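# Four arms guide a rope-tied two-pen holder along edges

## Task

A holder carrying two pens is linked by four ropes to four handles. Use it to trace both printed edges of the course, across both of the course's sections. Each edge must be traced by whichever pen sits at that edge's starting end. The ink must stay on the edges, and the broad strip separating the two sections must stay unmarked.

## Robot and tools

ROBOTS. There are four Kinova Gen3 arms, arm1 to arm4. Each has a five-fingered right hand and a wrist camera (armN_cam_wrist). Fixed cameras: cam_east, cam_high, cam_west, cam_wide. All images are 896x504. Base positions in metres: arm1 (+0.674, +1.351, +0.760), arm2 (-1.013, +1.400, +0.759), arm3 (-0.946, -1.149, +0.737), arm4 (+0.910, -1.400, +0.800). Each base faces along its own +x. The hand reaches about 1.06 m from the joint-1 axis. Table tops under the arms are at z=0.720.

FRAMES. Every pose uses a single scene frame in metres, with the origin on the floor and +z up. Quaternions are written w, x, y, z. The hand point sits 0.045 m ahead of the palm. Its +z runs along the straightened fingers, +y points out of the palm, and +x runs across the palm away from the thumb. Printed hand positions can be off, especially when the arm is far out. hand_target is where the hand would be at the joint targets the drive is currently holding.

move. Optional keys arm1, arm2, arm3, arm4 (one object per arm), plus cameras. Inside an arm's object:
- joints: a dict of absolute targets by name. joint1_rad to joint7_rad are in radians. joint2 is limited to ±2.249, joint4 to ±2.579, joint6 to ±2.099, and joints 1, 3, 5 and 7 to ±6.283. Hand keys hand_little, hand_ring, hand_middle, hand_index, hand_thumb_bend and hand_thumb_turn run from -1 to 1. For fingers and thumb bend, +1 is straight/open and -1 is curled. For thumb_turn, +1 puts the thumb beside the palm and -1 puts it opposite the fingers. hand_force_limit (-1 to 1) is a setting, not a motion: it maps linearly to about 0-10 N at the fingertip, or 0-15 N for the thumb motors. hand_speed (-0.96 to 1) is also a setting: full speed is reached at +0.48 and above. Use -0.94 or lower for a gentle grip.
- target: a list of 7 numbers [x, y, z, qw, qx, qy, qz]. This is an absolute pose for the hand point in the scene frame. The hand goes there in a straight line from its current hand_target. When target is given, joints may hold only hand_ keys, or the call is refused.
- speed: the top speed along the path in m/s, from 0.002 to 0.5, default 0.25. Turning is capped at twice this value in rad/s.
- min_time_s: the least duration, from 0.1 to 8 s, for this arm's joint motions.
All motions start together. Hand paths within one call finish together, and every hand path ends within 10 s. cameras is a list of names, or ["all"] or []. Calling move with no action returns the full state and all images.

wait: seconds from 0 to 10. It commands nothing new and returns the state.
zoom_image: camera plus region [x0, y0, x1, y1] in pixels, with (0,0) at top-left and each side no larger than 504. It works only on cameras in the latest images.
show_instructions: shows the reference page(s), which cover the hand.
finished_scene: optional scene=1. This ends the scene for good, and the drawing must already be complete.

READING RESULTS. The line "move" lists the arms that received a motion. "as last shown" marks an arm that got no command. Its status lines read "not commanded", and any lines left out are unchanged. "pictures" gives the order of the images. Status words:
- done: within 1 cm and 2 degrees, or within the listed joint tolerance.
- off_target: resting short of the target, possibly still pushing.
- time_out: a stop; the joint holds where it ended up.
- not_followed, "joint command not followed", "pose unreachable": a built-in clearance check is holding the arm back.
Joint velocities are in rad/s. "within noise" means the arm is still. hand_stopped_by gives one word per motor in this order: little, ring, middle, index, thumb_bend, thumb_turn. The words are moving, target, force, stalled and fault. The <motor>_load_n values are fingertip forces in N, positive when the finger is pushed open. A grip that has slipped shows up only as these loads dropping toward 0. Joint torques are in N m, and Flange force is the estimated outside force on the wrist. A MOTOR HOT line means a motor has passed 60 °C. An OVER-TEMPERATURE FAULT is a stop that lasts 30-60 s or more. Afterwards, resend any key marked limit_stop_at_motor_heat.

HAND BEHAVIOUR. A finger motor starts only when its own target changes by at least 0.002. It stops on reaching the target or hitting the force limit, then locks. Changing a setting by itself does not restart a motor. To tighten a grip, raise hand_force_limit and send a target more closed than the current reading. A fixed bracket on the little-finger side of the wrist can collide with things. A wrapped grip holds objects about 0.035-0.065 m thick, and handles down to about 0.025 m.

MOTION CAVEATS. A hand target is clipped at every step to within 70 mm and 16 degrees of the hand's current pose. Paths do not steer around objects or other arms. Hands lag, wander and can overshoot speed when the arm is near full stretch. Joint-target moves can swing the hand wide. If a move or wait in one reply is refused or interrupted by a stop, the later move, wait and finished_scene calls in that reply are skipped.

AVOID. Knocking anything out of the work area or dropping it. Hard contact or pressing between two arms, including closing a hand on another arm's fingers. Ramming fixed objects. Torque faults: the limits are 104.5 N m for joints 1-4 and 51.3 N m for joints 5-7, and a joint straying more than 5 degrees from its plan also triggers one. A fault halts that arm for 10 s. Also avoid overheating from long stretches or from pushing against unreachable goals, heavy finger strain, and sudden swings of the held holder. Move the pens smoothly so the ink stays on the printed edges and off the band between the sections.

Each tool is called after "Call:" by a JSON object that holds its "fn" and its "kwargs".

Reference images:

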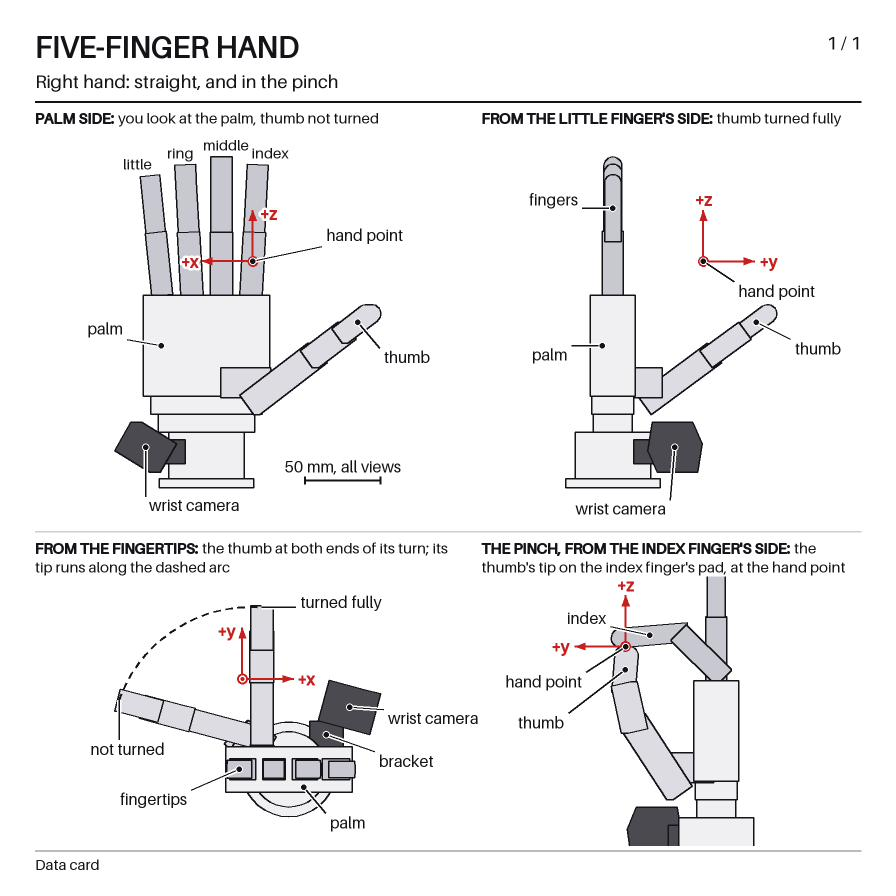

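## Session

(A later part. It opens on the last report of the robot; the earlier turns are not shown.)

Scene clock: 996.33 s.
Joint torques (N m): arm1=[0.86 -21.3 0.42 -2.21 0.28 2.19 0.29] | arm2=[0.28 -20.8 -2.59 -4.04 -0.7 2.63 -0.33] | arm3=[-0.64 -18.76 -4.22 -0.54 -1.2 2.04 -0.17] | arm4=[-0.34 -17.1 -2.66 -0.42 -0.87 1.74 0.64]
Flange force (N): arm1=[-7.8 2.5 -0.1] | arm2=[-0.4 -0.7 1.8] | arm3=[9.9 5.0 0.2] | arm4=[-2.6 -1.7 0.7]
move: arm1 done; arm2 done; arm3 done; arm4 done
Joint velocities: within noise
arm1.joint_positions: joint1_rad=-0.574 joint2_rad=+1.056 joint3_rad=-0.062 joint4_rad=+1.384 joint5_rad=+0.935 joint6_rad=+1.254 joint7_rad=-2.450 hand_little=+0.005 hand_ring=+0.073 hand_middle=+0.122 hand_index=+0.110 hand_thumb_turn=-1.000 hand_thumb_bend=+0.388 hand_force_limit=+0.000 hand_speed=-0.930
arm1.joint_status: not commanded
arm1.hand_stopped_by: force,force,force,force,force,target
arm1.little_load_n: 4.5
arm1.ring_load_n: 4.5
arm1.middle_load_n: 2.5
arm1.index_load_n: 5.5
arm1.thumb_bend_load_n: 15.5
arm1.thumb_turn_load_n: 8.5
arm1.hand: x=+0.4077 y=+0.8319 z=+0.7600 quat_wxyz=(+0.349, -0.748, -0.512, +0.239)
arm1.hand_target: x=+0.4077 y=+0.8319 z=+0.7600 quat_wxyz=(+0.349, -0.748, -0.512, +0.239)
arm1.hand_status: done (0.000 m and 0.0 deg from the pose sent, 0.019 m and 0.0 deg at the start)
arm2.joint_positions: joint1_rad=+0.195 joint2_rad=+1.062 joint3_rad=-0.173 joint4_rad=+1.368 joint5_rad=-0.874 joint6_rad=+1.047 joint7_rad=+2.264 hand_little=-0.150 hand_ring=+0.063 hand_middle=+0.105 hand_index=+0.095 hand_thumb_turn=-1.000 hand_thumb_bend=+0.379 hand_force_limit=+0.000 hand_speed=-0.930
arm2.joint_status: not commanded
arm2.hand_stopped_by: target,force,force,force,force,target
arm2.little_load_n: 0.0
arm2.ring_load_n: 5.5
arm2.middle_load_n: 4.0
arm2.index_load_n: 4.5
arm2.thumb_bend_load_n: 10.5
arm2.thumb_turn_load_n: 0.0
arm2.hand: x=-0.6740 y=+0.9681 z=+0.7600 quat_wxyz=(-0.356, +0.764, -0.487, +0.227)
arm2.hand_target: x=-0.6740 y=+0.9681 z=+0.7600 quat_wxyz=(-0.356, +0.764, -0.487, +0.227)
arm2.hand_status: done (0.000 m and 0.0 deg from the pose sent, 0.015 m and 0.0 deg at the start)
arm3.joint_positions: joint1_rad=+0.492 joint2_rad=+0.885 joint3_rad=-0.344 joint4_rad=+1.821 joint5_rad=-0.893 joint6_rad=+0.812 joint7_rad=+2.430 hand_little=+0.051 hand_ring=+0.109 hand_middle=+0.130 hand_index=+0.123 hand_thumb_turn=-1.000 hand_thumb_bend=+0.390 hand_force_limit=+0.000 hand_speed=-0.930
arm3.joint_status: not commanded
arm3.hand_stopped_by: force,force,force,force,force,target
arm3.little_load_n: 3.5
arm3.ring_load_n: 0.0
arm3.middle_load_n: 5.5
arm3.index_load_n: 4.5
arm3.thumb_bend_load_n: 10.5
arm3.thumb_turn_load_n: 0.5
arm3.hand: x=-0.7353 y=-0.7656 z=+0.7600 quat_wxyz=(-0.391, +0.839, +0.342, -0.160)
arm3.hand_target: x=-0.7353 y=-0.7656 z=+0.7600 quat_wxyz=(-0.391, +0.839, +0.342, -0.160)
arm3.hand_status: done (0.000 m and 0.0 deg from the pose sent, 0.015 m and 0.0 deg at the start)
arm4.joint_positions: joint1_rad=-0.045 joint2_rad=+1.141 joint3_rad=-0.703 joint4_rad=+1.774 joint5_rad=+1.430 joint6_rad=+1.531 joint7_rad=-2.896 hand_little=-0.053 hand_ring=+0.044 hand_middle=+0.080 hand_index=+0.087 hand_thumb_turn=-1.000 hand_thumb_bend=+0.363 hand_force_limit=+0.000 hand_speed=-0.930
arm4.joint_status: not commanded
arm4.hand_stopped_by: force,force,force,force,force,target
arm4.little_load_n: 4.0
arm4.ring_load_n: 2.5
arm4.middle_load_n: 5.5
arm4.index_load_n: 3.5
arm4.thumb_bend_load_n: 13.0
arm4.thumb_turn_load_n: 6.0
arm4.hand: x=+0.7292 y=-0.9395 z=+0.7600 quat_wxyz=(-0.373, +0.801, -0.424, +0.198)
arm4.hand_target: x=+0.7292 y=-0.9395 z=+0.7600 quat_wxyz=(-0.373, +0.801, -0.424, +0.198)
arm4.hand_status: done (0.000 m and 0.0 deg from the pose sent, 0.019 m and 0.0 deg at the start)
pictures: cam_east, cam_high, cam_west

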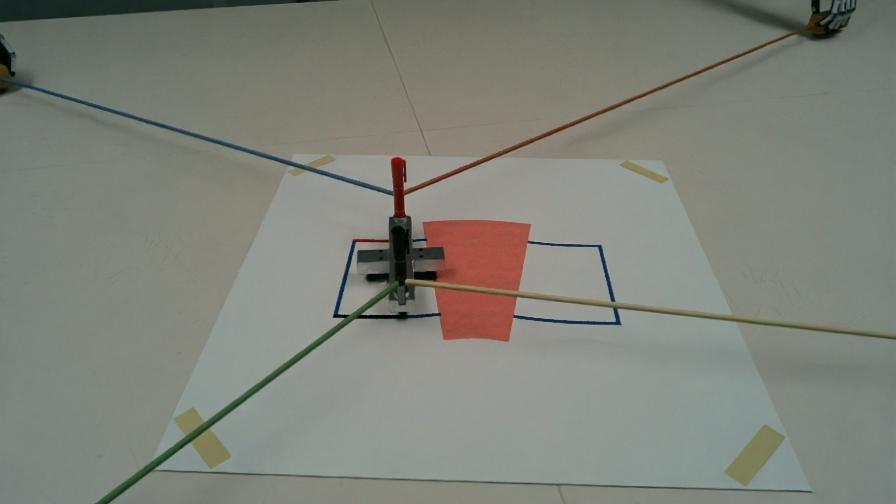

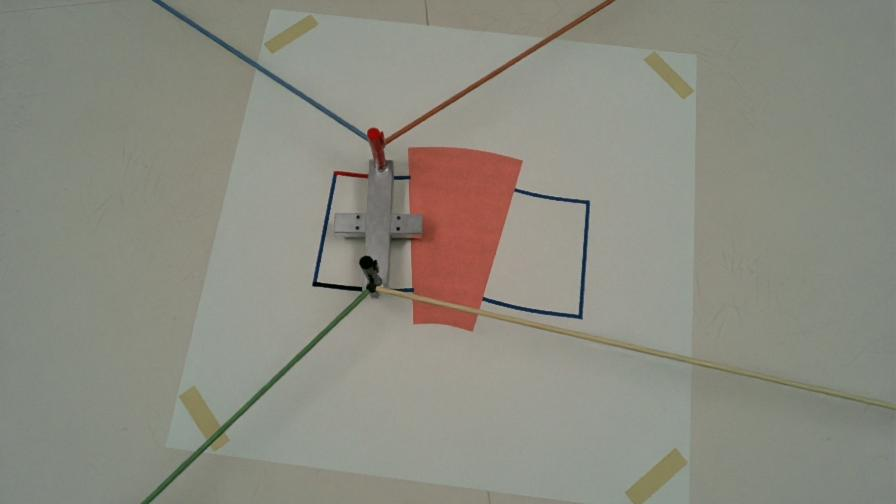

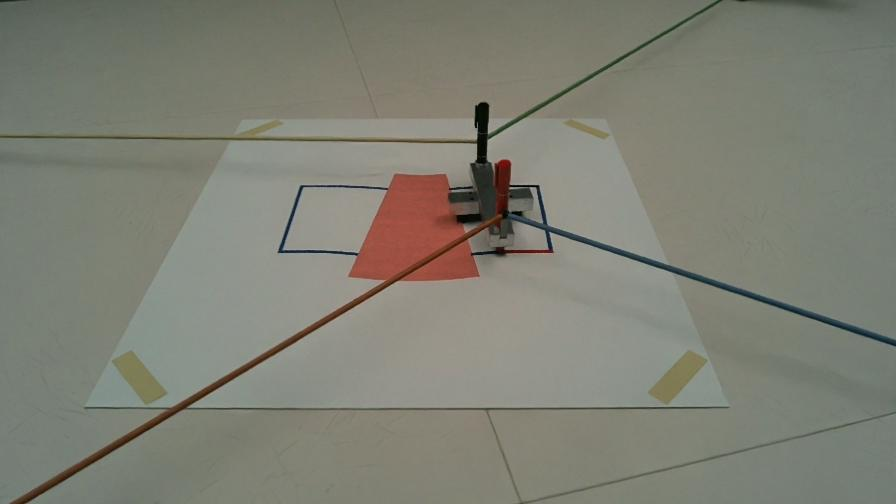

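Call:
{"fn": "move", "kwargs": {"arm1": {"target": [0.4101, 0.8511, 0.760, 0.3487, -0.7478, -0.5121, 0.2388], "speed": 0.018}, "arm2": {"target": [-0.6720, 0.9828, 0.760, 0.3564, -0.7644, 0.4870, -0.2271], "speed": 0.018}, "arm3": {"target": [-0.7333, -0.7509, 0.760, 0.3913, -0.8391, -0.3424, 0.1597], "speed": 0.018}, "arm4": {"target": [0.7316, -0.9203, 0.760, 0.3735, -0.8010, 0.4241, -0.1977], "speed": 0.018}, "cameras": ["cam_high", "cam_east", "cam_west"]}}

Call:
{"fn": "zoom_image", "kwargs": {"camera": "cam_east", "region": [360, 250, 480, 350]}}

Call:
{"fn": "zoom_image", "kwargs": {"camera": "cam_west", "region": [430, 200, 550, 280]}}

Call:
{"fn": "zoom_image", "kwargs": {"camera": "cam_high", "region": [300, 120, 500, 320]}}

Scene clock: 1008.03 s.
Joint torques (N m): arm1=[0.88 -20.74 0.42 -1.9 0.23 2.17 0.29] | arm2=[0.26 -20.39 -2.7 -3.92 -0.67 2.59 -0.29] | arm3=[-0.62 -19.16 -4.31 -0.84 -1.25 2 -0.17] | arm4=[-0.39 -17.55 -2.61 -0.84 -0.6 1.71 0.61]
Flange force (N): arm1=[-7.4 2.6 0.0] | arm2=[-0.5 -0.8 1.7] | arm3=[10.0 4.8 0.4] | arm4=[-2.0 -1.9 0.5]
move: arm1 done; arm2 done; arm3 done; arm4 done
Joint velocities: within noise
arm1.joint_positions: joint1_rad=-0.576 joint2_rad=+1.027 joint3_rad=-0.059 joint4_rad=+1.467 joint5_rad=+0.946 joint6_rad=+1.221 joint7_rad=-2.495 hand_little=+0.005 hand_ring=+0.073 hand_middle=+0.122 hand_index=+0.110 hand_thumb_turn=-1.000 hand_thumb_bend=+0.388 hand_force_limit=+0.000 hand_speed=-0.930
arm1.joint_status: not commanded
arm1.hand_stopped_by: force,force,force,force,force,target
arm1.little_load_n: 4.5
arm1.ring_load_n: 4.0
arm1.middle_load_n: 2.5
arm1.index_load_n: 5.5
arm1.thumb_bend_load_n: 15.5
arm1.thumb_turn_load_n: 8.5
arm1.hand: x=+0.4101 y=+0.8511 z=+0.7600 quat_wxyz=(+0.349, -0.748, -0.512, +0.239)
arm1.hand_target: x=+0.4101 y=+0.8511 z=+0.7600 quat_wxyz=(+0.349, -0.748, -0.512, +0.239)
arm1.hand_status: done (0.000 m and 0.0 deg from the pose sent, 0.019 m and 0.0 deg at the start)
arm2.joint_positions: joint1_rad=+0.194 joint2_rad=+1.042 joint3_rad=-0.186 joint4_rad=+1.426 joint5_rad=-0.889 joint6_rad=+1.012 joint7_rad=+2.289 hand_little=-0.150 hand_ring=+0.063 hand_middle=+0.105 hand_index=+0.095 hand_thumb_turn=-1.000 hand_thumb_bend=+0.379 hand_force_limit=+0.000 hand_speed=-0.930
arm2.joint_status: not commanded
arm2.hand_stopped_by: target,force,force,force,force,target
arm2.little_load_n: 0.0
arm2.ring_load_n: 5.5
arm2.middle_load_n: 3.5
arm2.index_load_n: 4.5
arm2.thumb_bend_load_n: 10.5
arm2.thumb_turn_load_n: 0.0
arm2.hand: x=-0.6720 y=+0.9828 z=+0.7600 quat_wxyz=(-0.356, +0.764, -0.487, +0.227)
arm2.hand_target: x=-0.6720 y=+0.9828 z=+0.7600 quat_wxyz=(-0.356, +0.764, -0.487, +0.227)
arm2.hand_status: done (0.000 m and 0.0 deg from the pose sent, 0.015 m and 0.0 deg at the start)
arm3.joint_positions: joint1_rad=+0.465 joint2_rad=+0.895 joint3_rad=-0.341 joint4_rad=+1.785 joint5_rad=-0.892 joint6_rad=+0.816 joint7_rad=+2.400 hand_little=+0.051 hand_ring=+0.109 hand_middle=+0.130 hand_index=+0.123 hand_thumb_turn=-1.000 hand_thumb_bend=+0.390 hand_force_limit=+0.000 hand_speed=-0.930
arm3.joint_status: not commanded
arm3.hand_stopped_by: force,force,force,force,force,target
arm3.little_load_n: 3.5
arm3.ring_load_n: 0.0
arm3.middle_load_n: 5.5
arm3.index_load_n: 5.0
arm3.thumb_bend_load_n: 10.5
arm3.thumb_turn_load_n: 0.5
arm3.hand: x=-0.7333 y=-0.7509 z=+0.7600 quat_wxyz=(-0.391, +0.839, +0.342, -0.160)
arm3.hand_target: x=-0.7333 y=-0.7509 z=+0.7600 quat_wxyz=(-0.391, +0.839, +0.342, -0.160)
arm3.hand_status: done (0.000 m and 0.0 deg from the pose sent, 0.015 m and 0.0 deg at the start)
arm4.joint_positions: joint1_rad=-0.025 joint2_rad=+1.146 joint3_rad=-0.692 joint4_rad=+1.731 joint5_rad=+1.447 joint6_rad=+1.521 joint7_rad=-2.844 hand_little=-0.053 hand_ring=+0.044 hand_middle=+0.080 hand_index=+0.087 hand_thumb_turn=-1.000 hand_thumb_bend=+0.363 hand_force_limit=+0.000 hand_speed=-0.930
arm4.joint_status: not commanded
arm4.hand_stopped_by: force,force,force,force,force,target
arm4.little_load_n: 3.5
arm4.ring_load_n: 2.5
arm4.middle_load_n: 5.5
arm4.index_load_n: 3.5
arm4.thumb_bend_load_n: 12.5
arm4.thumb_turn_load_n: 5.5
arm4.hand: x=+0.7316 y=-0.9203 z=+0.7600 quat_wxyz=(-0.373, +0.801, -0.424, +0.198)
arm4.hand_target: x=+0.7316 y=-0.9203 z=+0.7600 quat_wxyz=(-0.373, +0.801, -0.424, +0.198)
arm4.hand_status: done (0.000 m and 0.0 deg from the pose sent, 0.019 m and 0.0 deg at the start)
pictures: cam_east, cam_high, cam_west

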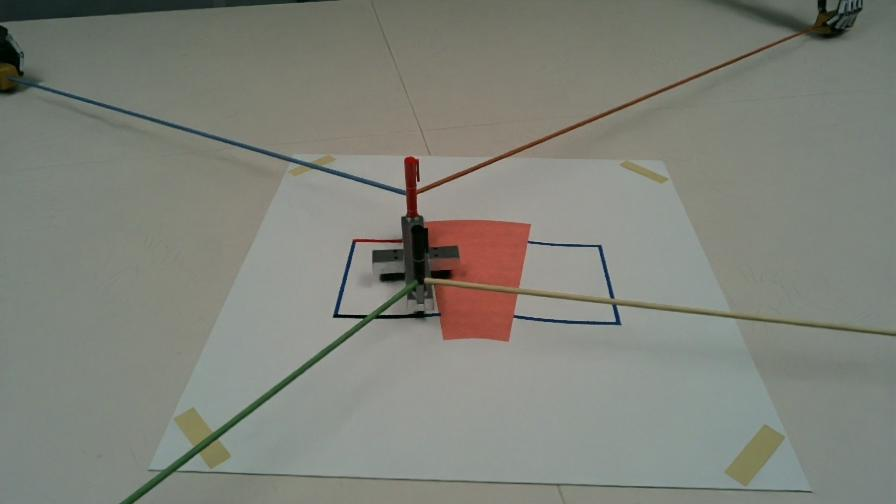

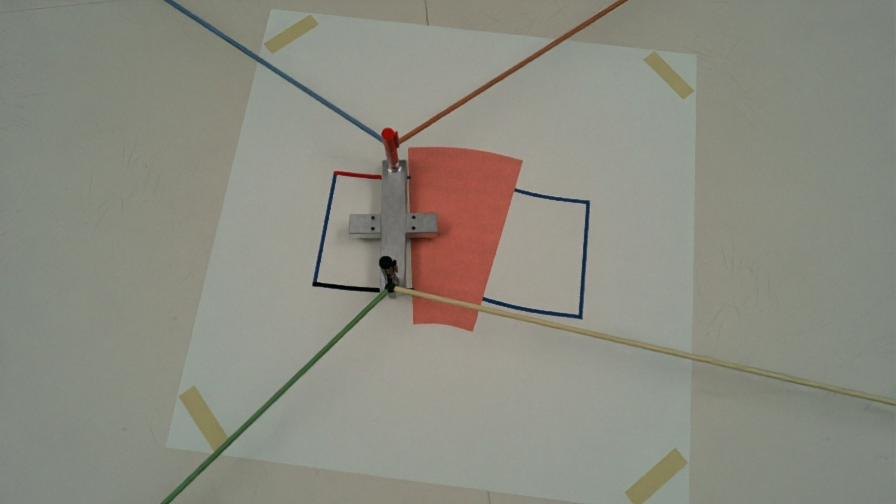

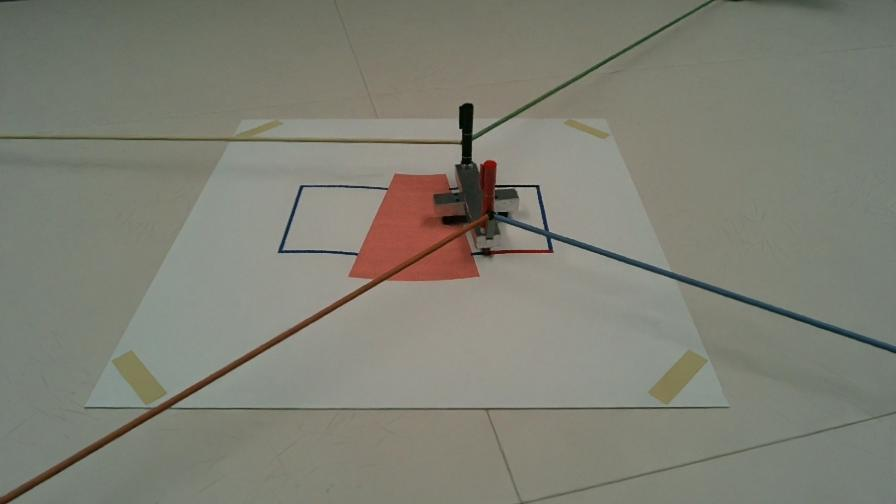

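Scaled by 4.200 from the camera's image (finer frame: 1280x720).

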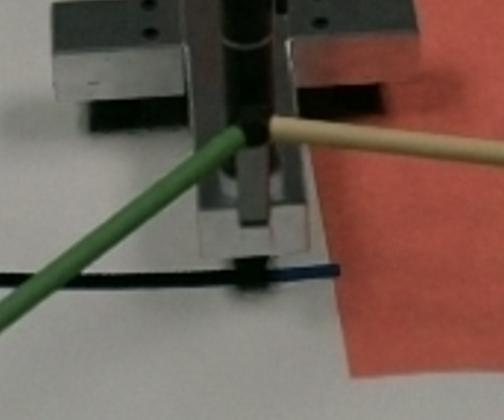

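Scaled by 4.200 from the camera's image (finer frame: 1280x720).

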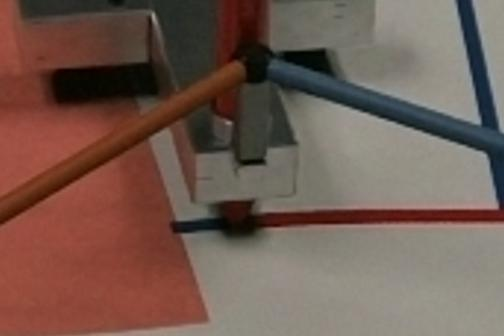

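Scaled by 2.520 from the camera's image (finer frame: 1280x720).

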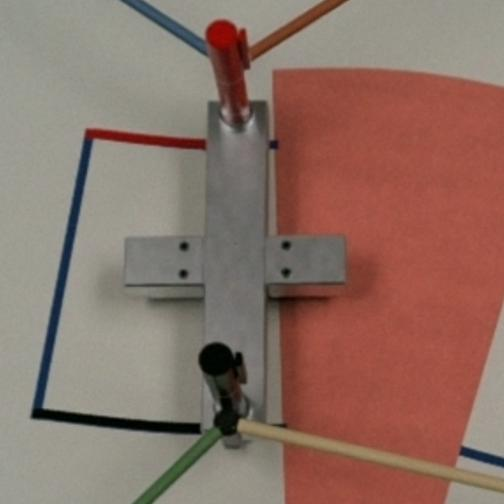

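Call:
{"fn": "move", "kwargs": {"arm1": {"target": [0.4114, 0.8672, 0.760, 0.3487, -0.7478, -0.5121, 0.2388], "speed": 0.018}, "arm2": {"target": [-0.6711, 0.9953, 0.760, 0.3564, -0.7644, 0.4870, -0.2271], "speed": 0.018}, "arm3": {"target": [-0.7324, -0.7384, 0.760, 0.3913, -0.8391, -0.3424, 0.1597], "speed": 0.018}, "arm4": {"target": [0.7329, -0.9042, 0.760, 0.3735, -0.8010, 0.4241, -0.1977], "speed": 0.018}, "cameras": ["cam_high", "cam_east", "cam_west"]}}

Call:
{"fn": "zoom_image", "kwargs": {"camera": "cam_east", "region": [360, 250, 480, 350]}}

Call:
{"fn": "zoom_image", "kwargs": {"camera": "cam_west", "region": [430, 200, 550, 280]}}

Call:
{"fn": "zoom_image", "kwargs": {"camera": "cam_high", "region": [300, 120, 500, 320]}}

Scene clock: 1016.53 s.
Joint torques (N m): arm1=[0.85 -20.23 0.41 -1.63 0.16 2.18 0.26] | arm2=[0.27 -20.01 -2.76 -3.74 -0.63 2.6 -0.31] | arm3=[-0.65 -19.44 -4.37 -0.98 -1.28 1.99 -0.16] | arm4=[-0.33 -17.97 -2.57 -1.1 -0.45 1.69 0.55]
Flange force (N): arm1=[-7.2 2.5 0.2] | arm2=[-0.6 -0.8 1.8] | arm3=[10.3 4.6 0.5] | arm4=[-2.0 -1.8 0.3]
move: arm1 done; arm2 done; arm3 done; arm4 done
Joint velocities: within noise
arm1.joint_positions: joint1_rad=-0.577 joint2_rad=+1.005 joint3_rad=-0.056 joint4_rad=+1.533 joint5_rad=+0.957 joint6_rad=+1.194 joint7_rad=-2.532 hand_little=+0.005 hand_ring=+0.073 hand_middle=+0.122 hand_index=+0.110 hand_thumb_turn=-1.000 hand_thumb_bend=+0.388 hand_force_limit=+0.000 hand_speed=-0.930
arm1.joint_status: not commanded
arm1.hand_stopped_by: force,force,force,force,force,target
arm1.little_load_n: 4.5
arm1.ring_load_n: 4.5
arm1.middle_load_n: 2.5
arm1.index_load_n: 6.0
arm1.thumb_bend_load_n: 15.5
arm1.thumb_turn_load_n: 8.0
arm1.hand: x=+0.4114 y=+0.8672 z=+0.7600 quat_wxyz=(+0.349, -0.748, -0.512, +0.239)
arm1.hand_target: x=+0.4114 y=+0.8672 z=+0.7600 quat_wxyz=(+0.349, -0.748, -0.512, +0.239)
arm1.hand_status: done (0.000 m and 0.0 deg from the pose sent, 0.016 m and 0.0 deg at the start)
arm2.joint_positions: joint1_rad=+0.194 joint2_rad=+1.026 joint3_rad=-0.197 joint4_rad=+1.475 joint5_rad=-0.903 joint6_rad=+0.982 joint7_rad=+2.311 hand_little=-0.150 hand_ring=+0.063 hand_middle=+0.105 hand_index=+0.095 hand_thumb_turn=-1.000 hand_thumb_bend=+0.379 hand_force_limit=+0.000 hand_speed=-0.930
arm2.joint_status: not commanded
arm2.hand_stopped_by: target,force,force,force,force,target
arm2.little_load_n: 0.0
arm2.ring_load_n: 5.5
arm2.middle_load_n: 4.0
arm2.index_load_n: 4.5
arm2.thumb_bend_load_n: 10.5
arm2.thumb_turn_load_n: 0.0
arm2.hand: x=-0.6711 y=+0.9953 z=+0.7600 quat_wxyz=(-0.356, +0.764, -0.487, +0.227)
arm2.hand_target: x=-0.6711 y=+0.9953 z=+0.7600 quat_wxyz=(-0.356, +0.764, -0.487, +0.227)
arm2.hand_status: done (0.000 m and 0.0 deg from the pose sent, 0.013 m and 0.0 deg at the start)
arm3.joint_positions: joint1_rad=+0.442 joint2_rad=+0.904 joint3_rad=-0.339 joint4_rad=+1.756 joint5_rad=-0.892 joint6_rad=+0.818 joint7_rad=+2.376 hand_little=+0.051 hand_ring=+0.109 hand_middle=+0.130 hand_index=+0.123 hand_thumb_turn=-1.000 hand_thumb_bend=+0.390 hand_force_limit=+0.000 hand_speed=-0.930
arm3.joint_status: not commanded
arm3.hand_stopped_by: force,force,force,force,force,target
arm3.little_load_n: 3.5
arm3.ring_load_n: 0.0
arm3.middle_load_n: 5.5
arm3.index_load_n: 4.5
arm3.thumb_bend_load_n: 10.5
arm3.thumb_turn_load_n: 0.5
arm3.hand: x=-0.7324 y=-0.7384 z=+0.7600 quat_wxyz=(-0.391, +0.839, +0.342, -0.160)
arm3.hand_target: x=-0.7324 y=-0.7384 z=+0.7600 quat_wxyz=(-0.391, +0.839, +0.342, -0.160)
arm3.hand_status: done (0.000 m and 0.0 deg from the pose sent, 0.013 m and 0.0 deg at the start)
arm4.joint_positions: joint1_rad=-0.011 joint2_rad=+1.151 joint3_rad=-0.683 joint4_rad=+1.692 joint5_rad=+1.460 joint6_rad=+1.514 joint7_rad=-2.800 hand_little=-0.053 hand_ring=+0.044 hand_middle=+0.080 hand_index=+0.087 hand_thumb_turn=-1.000 hand_thumb_bend=+0.363 hand_force_limit=+0.000 hand_speed=-0.930
arm4.joint_status: not commanded
arm4.hand_stopped_by: force,force,force,force,force,target
arm4.little_load_n: 4.0
arm4.ring_load_n: 2.5
arm4.middle_load_n: 5.5
arm4.index_load_n: 3.5
arm4.thumb_bend_load_n: 13.0
arm4.thumb_turn_load_n: 5.5
arm4.hand: x=+0.7329 y=-0.9042 z=+0.7600 quat_wxyz=(-0.374, +0.801, -0.424, +0.198)
arm4.hand_target: x=+0.7329 y=-0.9042 z=+0.7600 quat_wxyz=(-0.374, +0.801, -0.424, +0.198)
arm4.hand_status: done (0.000 m and 0.0 deg from the pose sent, 0.016 m and 0.0 deg at the start)
pictures: cam_east, cam_high, cam_west

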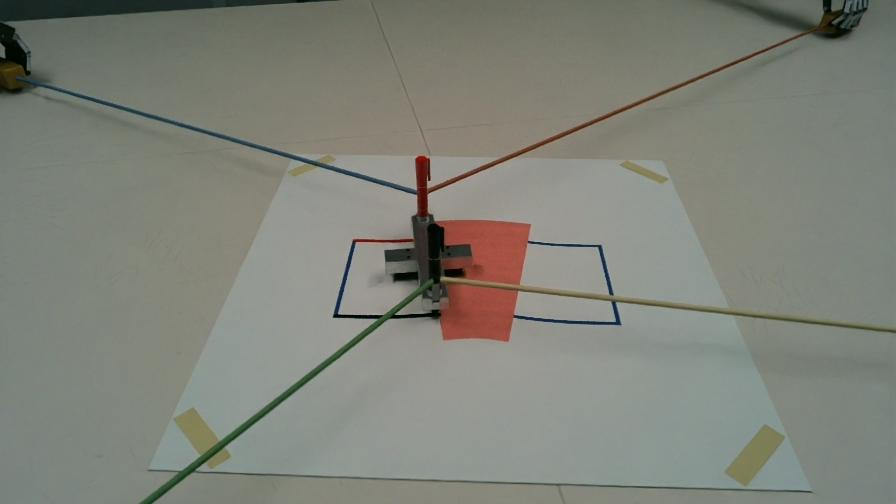

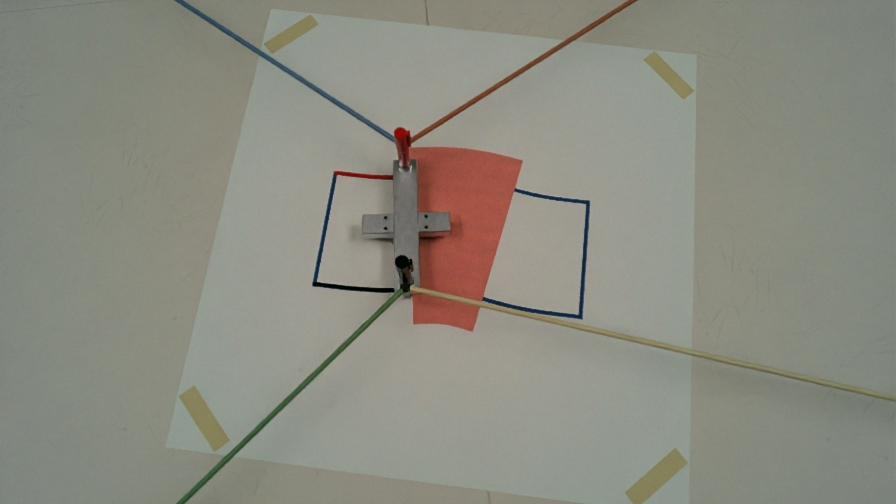

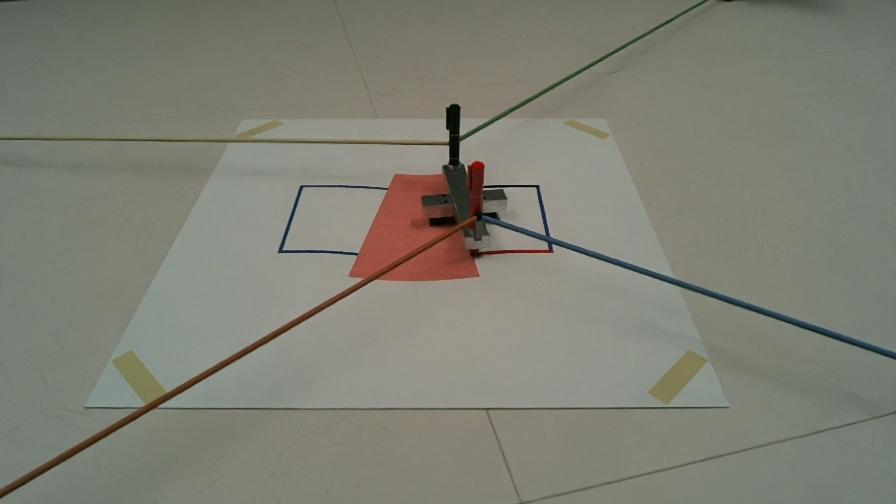

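Scaled by 4.200 from the camera's image (finer frame: 1280x720).

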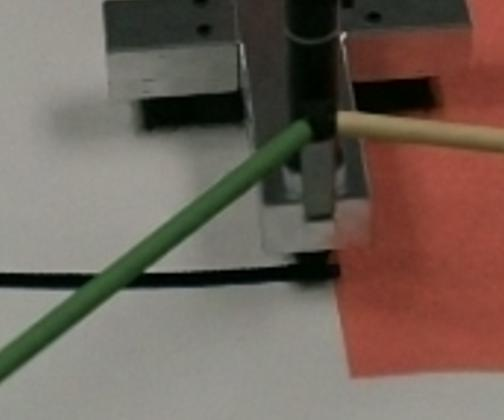

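Scaled by 4.200 from the camera's image (finer frame: 1280x720).

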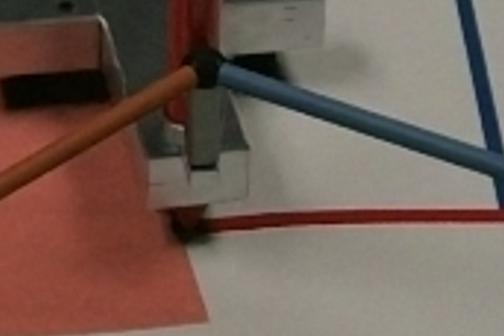

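Scaled by 2.520 from the camera's image (finer frame: 1280x720).

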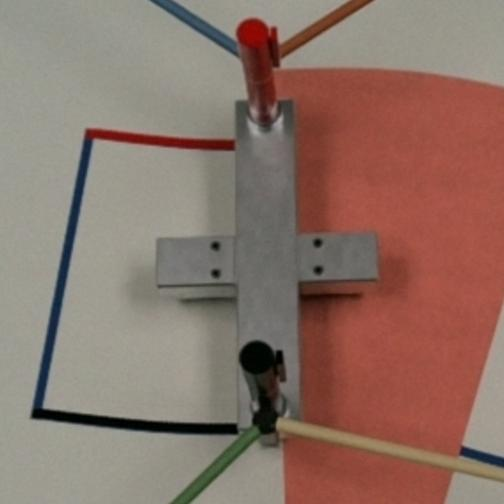

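Call:
{"fn": "move", "kwargs": {"arm1": {"target": [0.4117, 0.8717, 0.760, 0.3487, -0.7478, -0.5121, 0.2388], "speed": 0.01}, "arm2": {"target": [-0.6709, 0.9988, 0.760, 0.3564, -0.7644, 0.4870, -0.2271], "speed": 0.01}, "arm3": {"target": [-0.7322, -0.7349, 0.760, 0.3913, -0.8391, -0.3424, 0.1597], "speed": 0.01}, "arm4": {"target": [0.7331, -0.8997, 0.760, 0.3735, -0.8010, 0.4241, -0.1977], "speed": 0.01}, "cameras": ["cam_high", "cam_east", "cam_west"]}}

Call:
{"fn": "zoom_image", "kwargs": {"camera": "cam_east", "region": [400, 280, 480, 340]}}

Call:
{"fn": "zoom_image", "kwargs": {"camera": "cam_west", "region": [440, 220, 520, 280]}}

Scene clock: 1032.40 s.
Joint torques (N m): arm1=[0.85 -20.08 0.41 -1.55 0.16 2.16 0.26] | arm2=[0.23 -19.9 -2.78 -3.66 -0.61 2.62 -0.3] | arm3=[-0.69 -19.56 -4.34 -1.02 -1.31 1.98 -0.16] | arm4=[-0.34 -18.15 -2.56 -1.2 -0.42 1.75 0.59]
Flange force (N): arm1=[-7.1 2.4 0.2] | arm2=[-0.5 -0.7 1.7] | arm3=[10.3 4.6 0.5] | arm4=[-1.8 -1.6 0.5]
move: arm1 done; arm2 done; arm3 done; arm4 done
Joint velocities: within noise
arm1.joint_positions: joint1_rad=-0.577 joint2_rad=+0.999 joint3_rad=-0.055 joint4_rad=+1.552 joint5_rad=+0.960 joint6_rad=+1.187 joint7_rad=-2.542 hand_little=+0.005 hand_ring=+0.073 hand_middle=+0.122 hand_index=+0.110 hand_thumb_turn=-1.000 hand_thumb_bend=+0.388 hand_force_limit=+0.000 hand_speed=-0.930
arm1.joint_status: not commanded
arm1.hand_stopped_by: force,force,force,force,force,target
arm1.little_load_n: 4.5
arm1.ring_load_n: 4.5
arm1.middle_load_n: 2.5
arm1.index_load_n: 6.0
arm1.thumb_bend_load_n: 15.5
arm1.thumb_turn_load_n: 8.0
arm1.hand: x=+0.4117 y=+0.8717 z=+0.7600 quat_wxyz=(+0.349, -0.748, -0.512, +0.239)
arm1.hand_target: x=+0.4117 y=+0.8717 z=+0.7600 quat_wxyz=(+0.349, -0.748, -0.512, +0.239)
arm1.hand_status: done (0.000 m and 0.0 deg from the pose sent, 0.005 m and 0.0 deg at the start)
arm2.joint_positions: joint1_rad=+0.194 joint2_rad=+1.022 joint3_rad=-0.200 joint4_rad=+1.489 joint5_rad=-0.907 joint6_rad=+0.974 joint7_rad=+2.317 hand_little=-0.150 hand_ring=+0.063 hand_middle=+0.105 hand_index=+0.095 hand_thumb_turn=-1.000 hand_thumb_bend=+0.379 hand_force_limit=+0.000 hand_speed=-0.930
arm2.joint_status: not commanded
arm2.hand_stopped_by: target,force,force,force,force,target
arm2.little_load_n: 0.0
arm2.ring_load_n: 5.5
arm2.middle_load_n: 3.5
arm2.index_load_n: 4.5
arm2.thumb_bend_load_n: 10.5
arm2.thumb_turn_load_n: 0.0
arm2.hand: x=-0.6709 y=+0.9988 z=+0.7600 quat_wxyz=(-0.356, +0.764, -0.487, +0.227)
arm2.hand_target: x=-0.6709 y=+0.9988 z=+0.7600 quat_wxyz=(-0.356, +0.764, -0.487, +0.227)
arm2.hand_status: done (0.000 m and 0.0 deg from the pose sent, 0.003 m and 0.0 deg at the start)
arm3.joint_positions: joint1_rad=+0.436 joint2_rad=+0.907 joint3_rad=-0.339 joint4_rad=+1.747 joint5_rad=-0.892 joint6_rad=+0.818 joint7_rad=+2.370 hand_little=+0.051 hand_ring=+0.109 hand_middle=+0.130 hand_index=+0.123 hand_thumb_turn=-1.000 hand_thumb_bend=+0.390 hand_force_limit=+0.000 hand_speed=-0.930
arm3.joint_status: not commanded
arm3.hand_stopped_by: force,force,force,force,force,target
arm3.little_load_n: 3.5
arm3.ring_load_n: 0.0
arm3.middle_load_n: 5.5
arm3.index_load_n: 4.5
arm3.thumb_bend_load_n: 10.5
arm3.thumb_turn_load_n: 0.5
arm3.hand: x=-0.7322 y=-0.7349 z=+0.7600 quat_wxyz=(-0.391, +0.839, +0.342, -0.160)
arm3.hand_target: x=-0.7322 y=-0.7349 z=+0.7600 quat_wxyz=(-0.391, +0.839, +0.342, -0.160)
arm3.hand_status: done (0.000 m and 0.0 deg from the pose sent, 0.004 m and 0.0 deg at the start)
arm4.joint_positions: joint1_rad=-0.008 joint2_rad=+1.153 joint3_rad=-0.680 joint4_rad=+1.680 joint5_rad=+1.463 joint6_rad=+1.512 joint7_rad=-2.787 hand_little=-0.053 hand_ring=+0.044 hand_middle=+0.080 hand_index=+0.087 hand_thumb_turn=-1.000 hand_thumb_bend=+0.363 hand_force_limit=+0.000 hand_speed=-0.930
arm4.joint_status: not commanded
arm4.hand_stopped_by: force,force,force,force,force,target
arm4.little_load_n: 3.5
arm4.ring_load_n: 2.5
arm4.middle_load_n: 5.5
arm4.index_load_n: 3.5
arm4.thumb_bend_load_n: 13.0
arm4.thumb_turn_load_n: 5.5
arm4.hand: x=+0.7331 y=-0.8997 z=+0.7600 quat_wxyz=(-0.373, +0.801, -0.424, +0.198)
arm4.hand_target: x=+0.7331 y=-0.8997 z=+0.7600 quat_wxyz=(-0.373, +0.801, -0.424, +0.198)
arm4.hand_status: done (0.000 m and 0.0 deg from the pose sent, 0.005 m and 0.0 deg at the start)
pictures: cam_east, cam_high, cam_west

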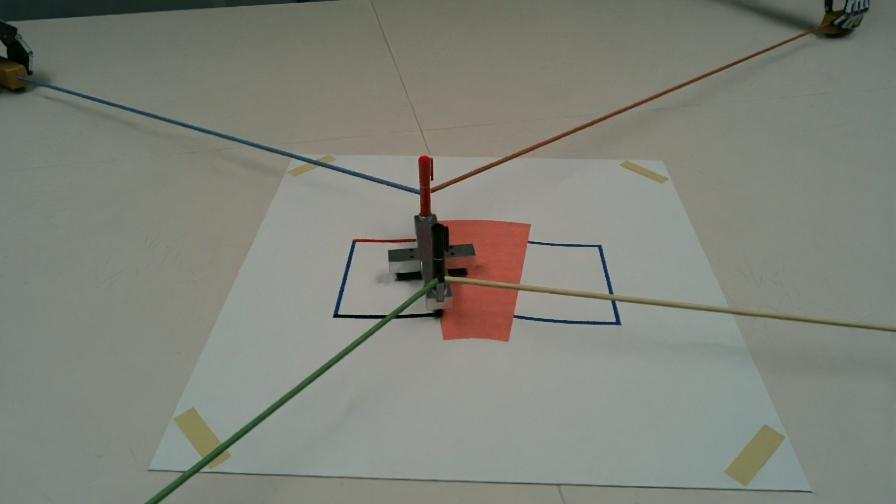

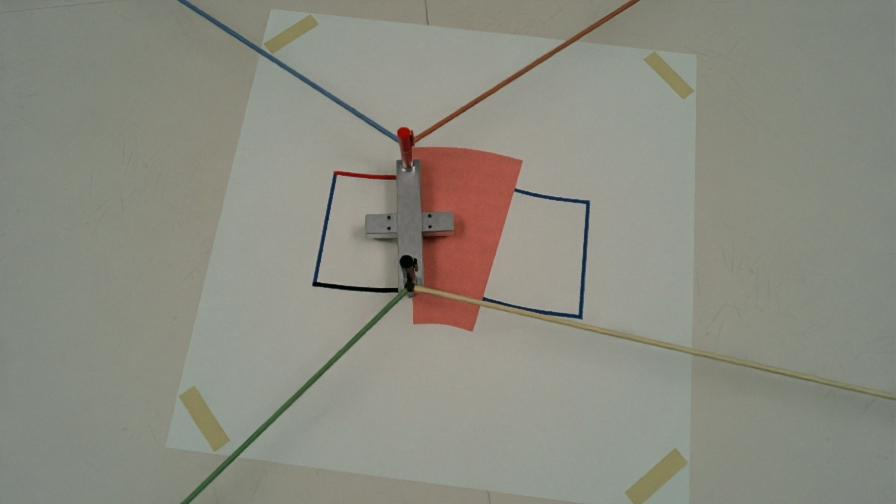

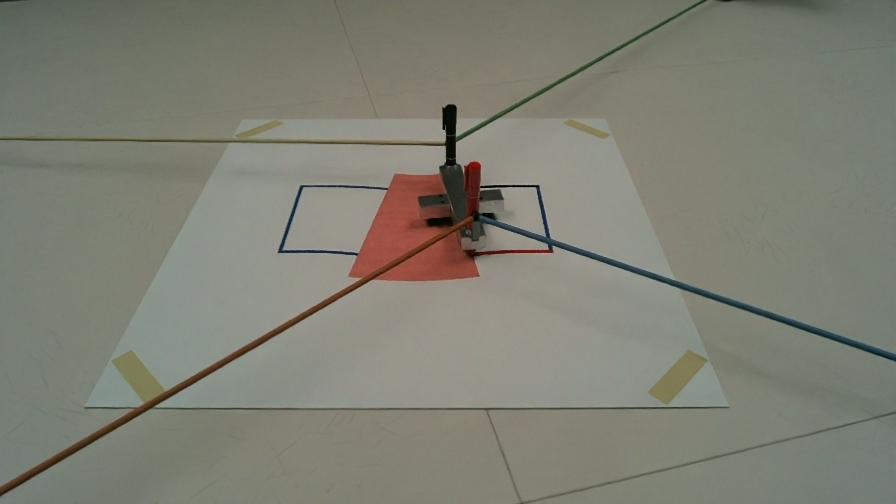

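Scaled by 6.300 from the camera's image (finer frame: 1280x720).

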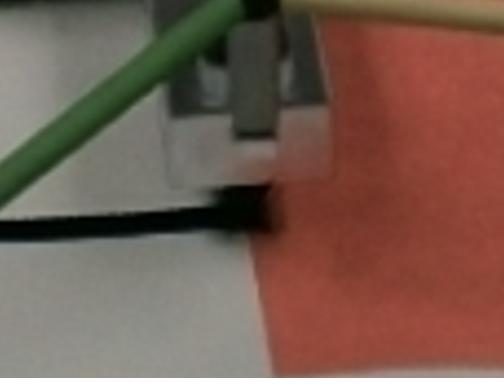

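Scaled by 6.300 from the camera's image (finer frame: 1280x720).

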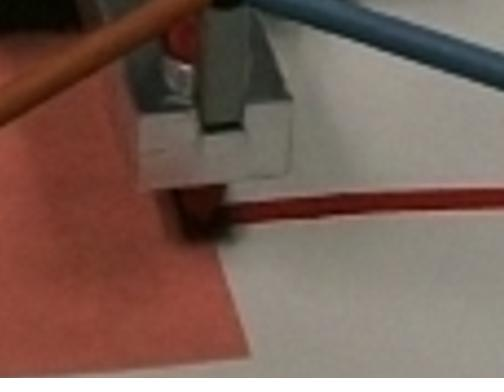

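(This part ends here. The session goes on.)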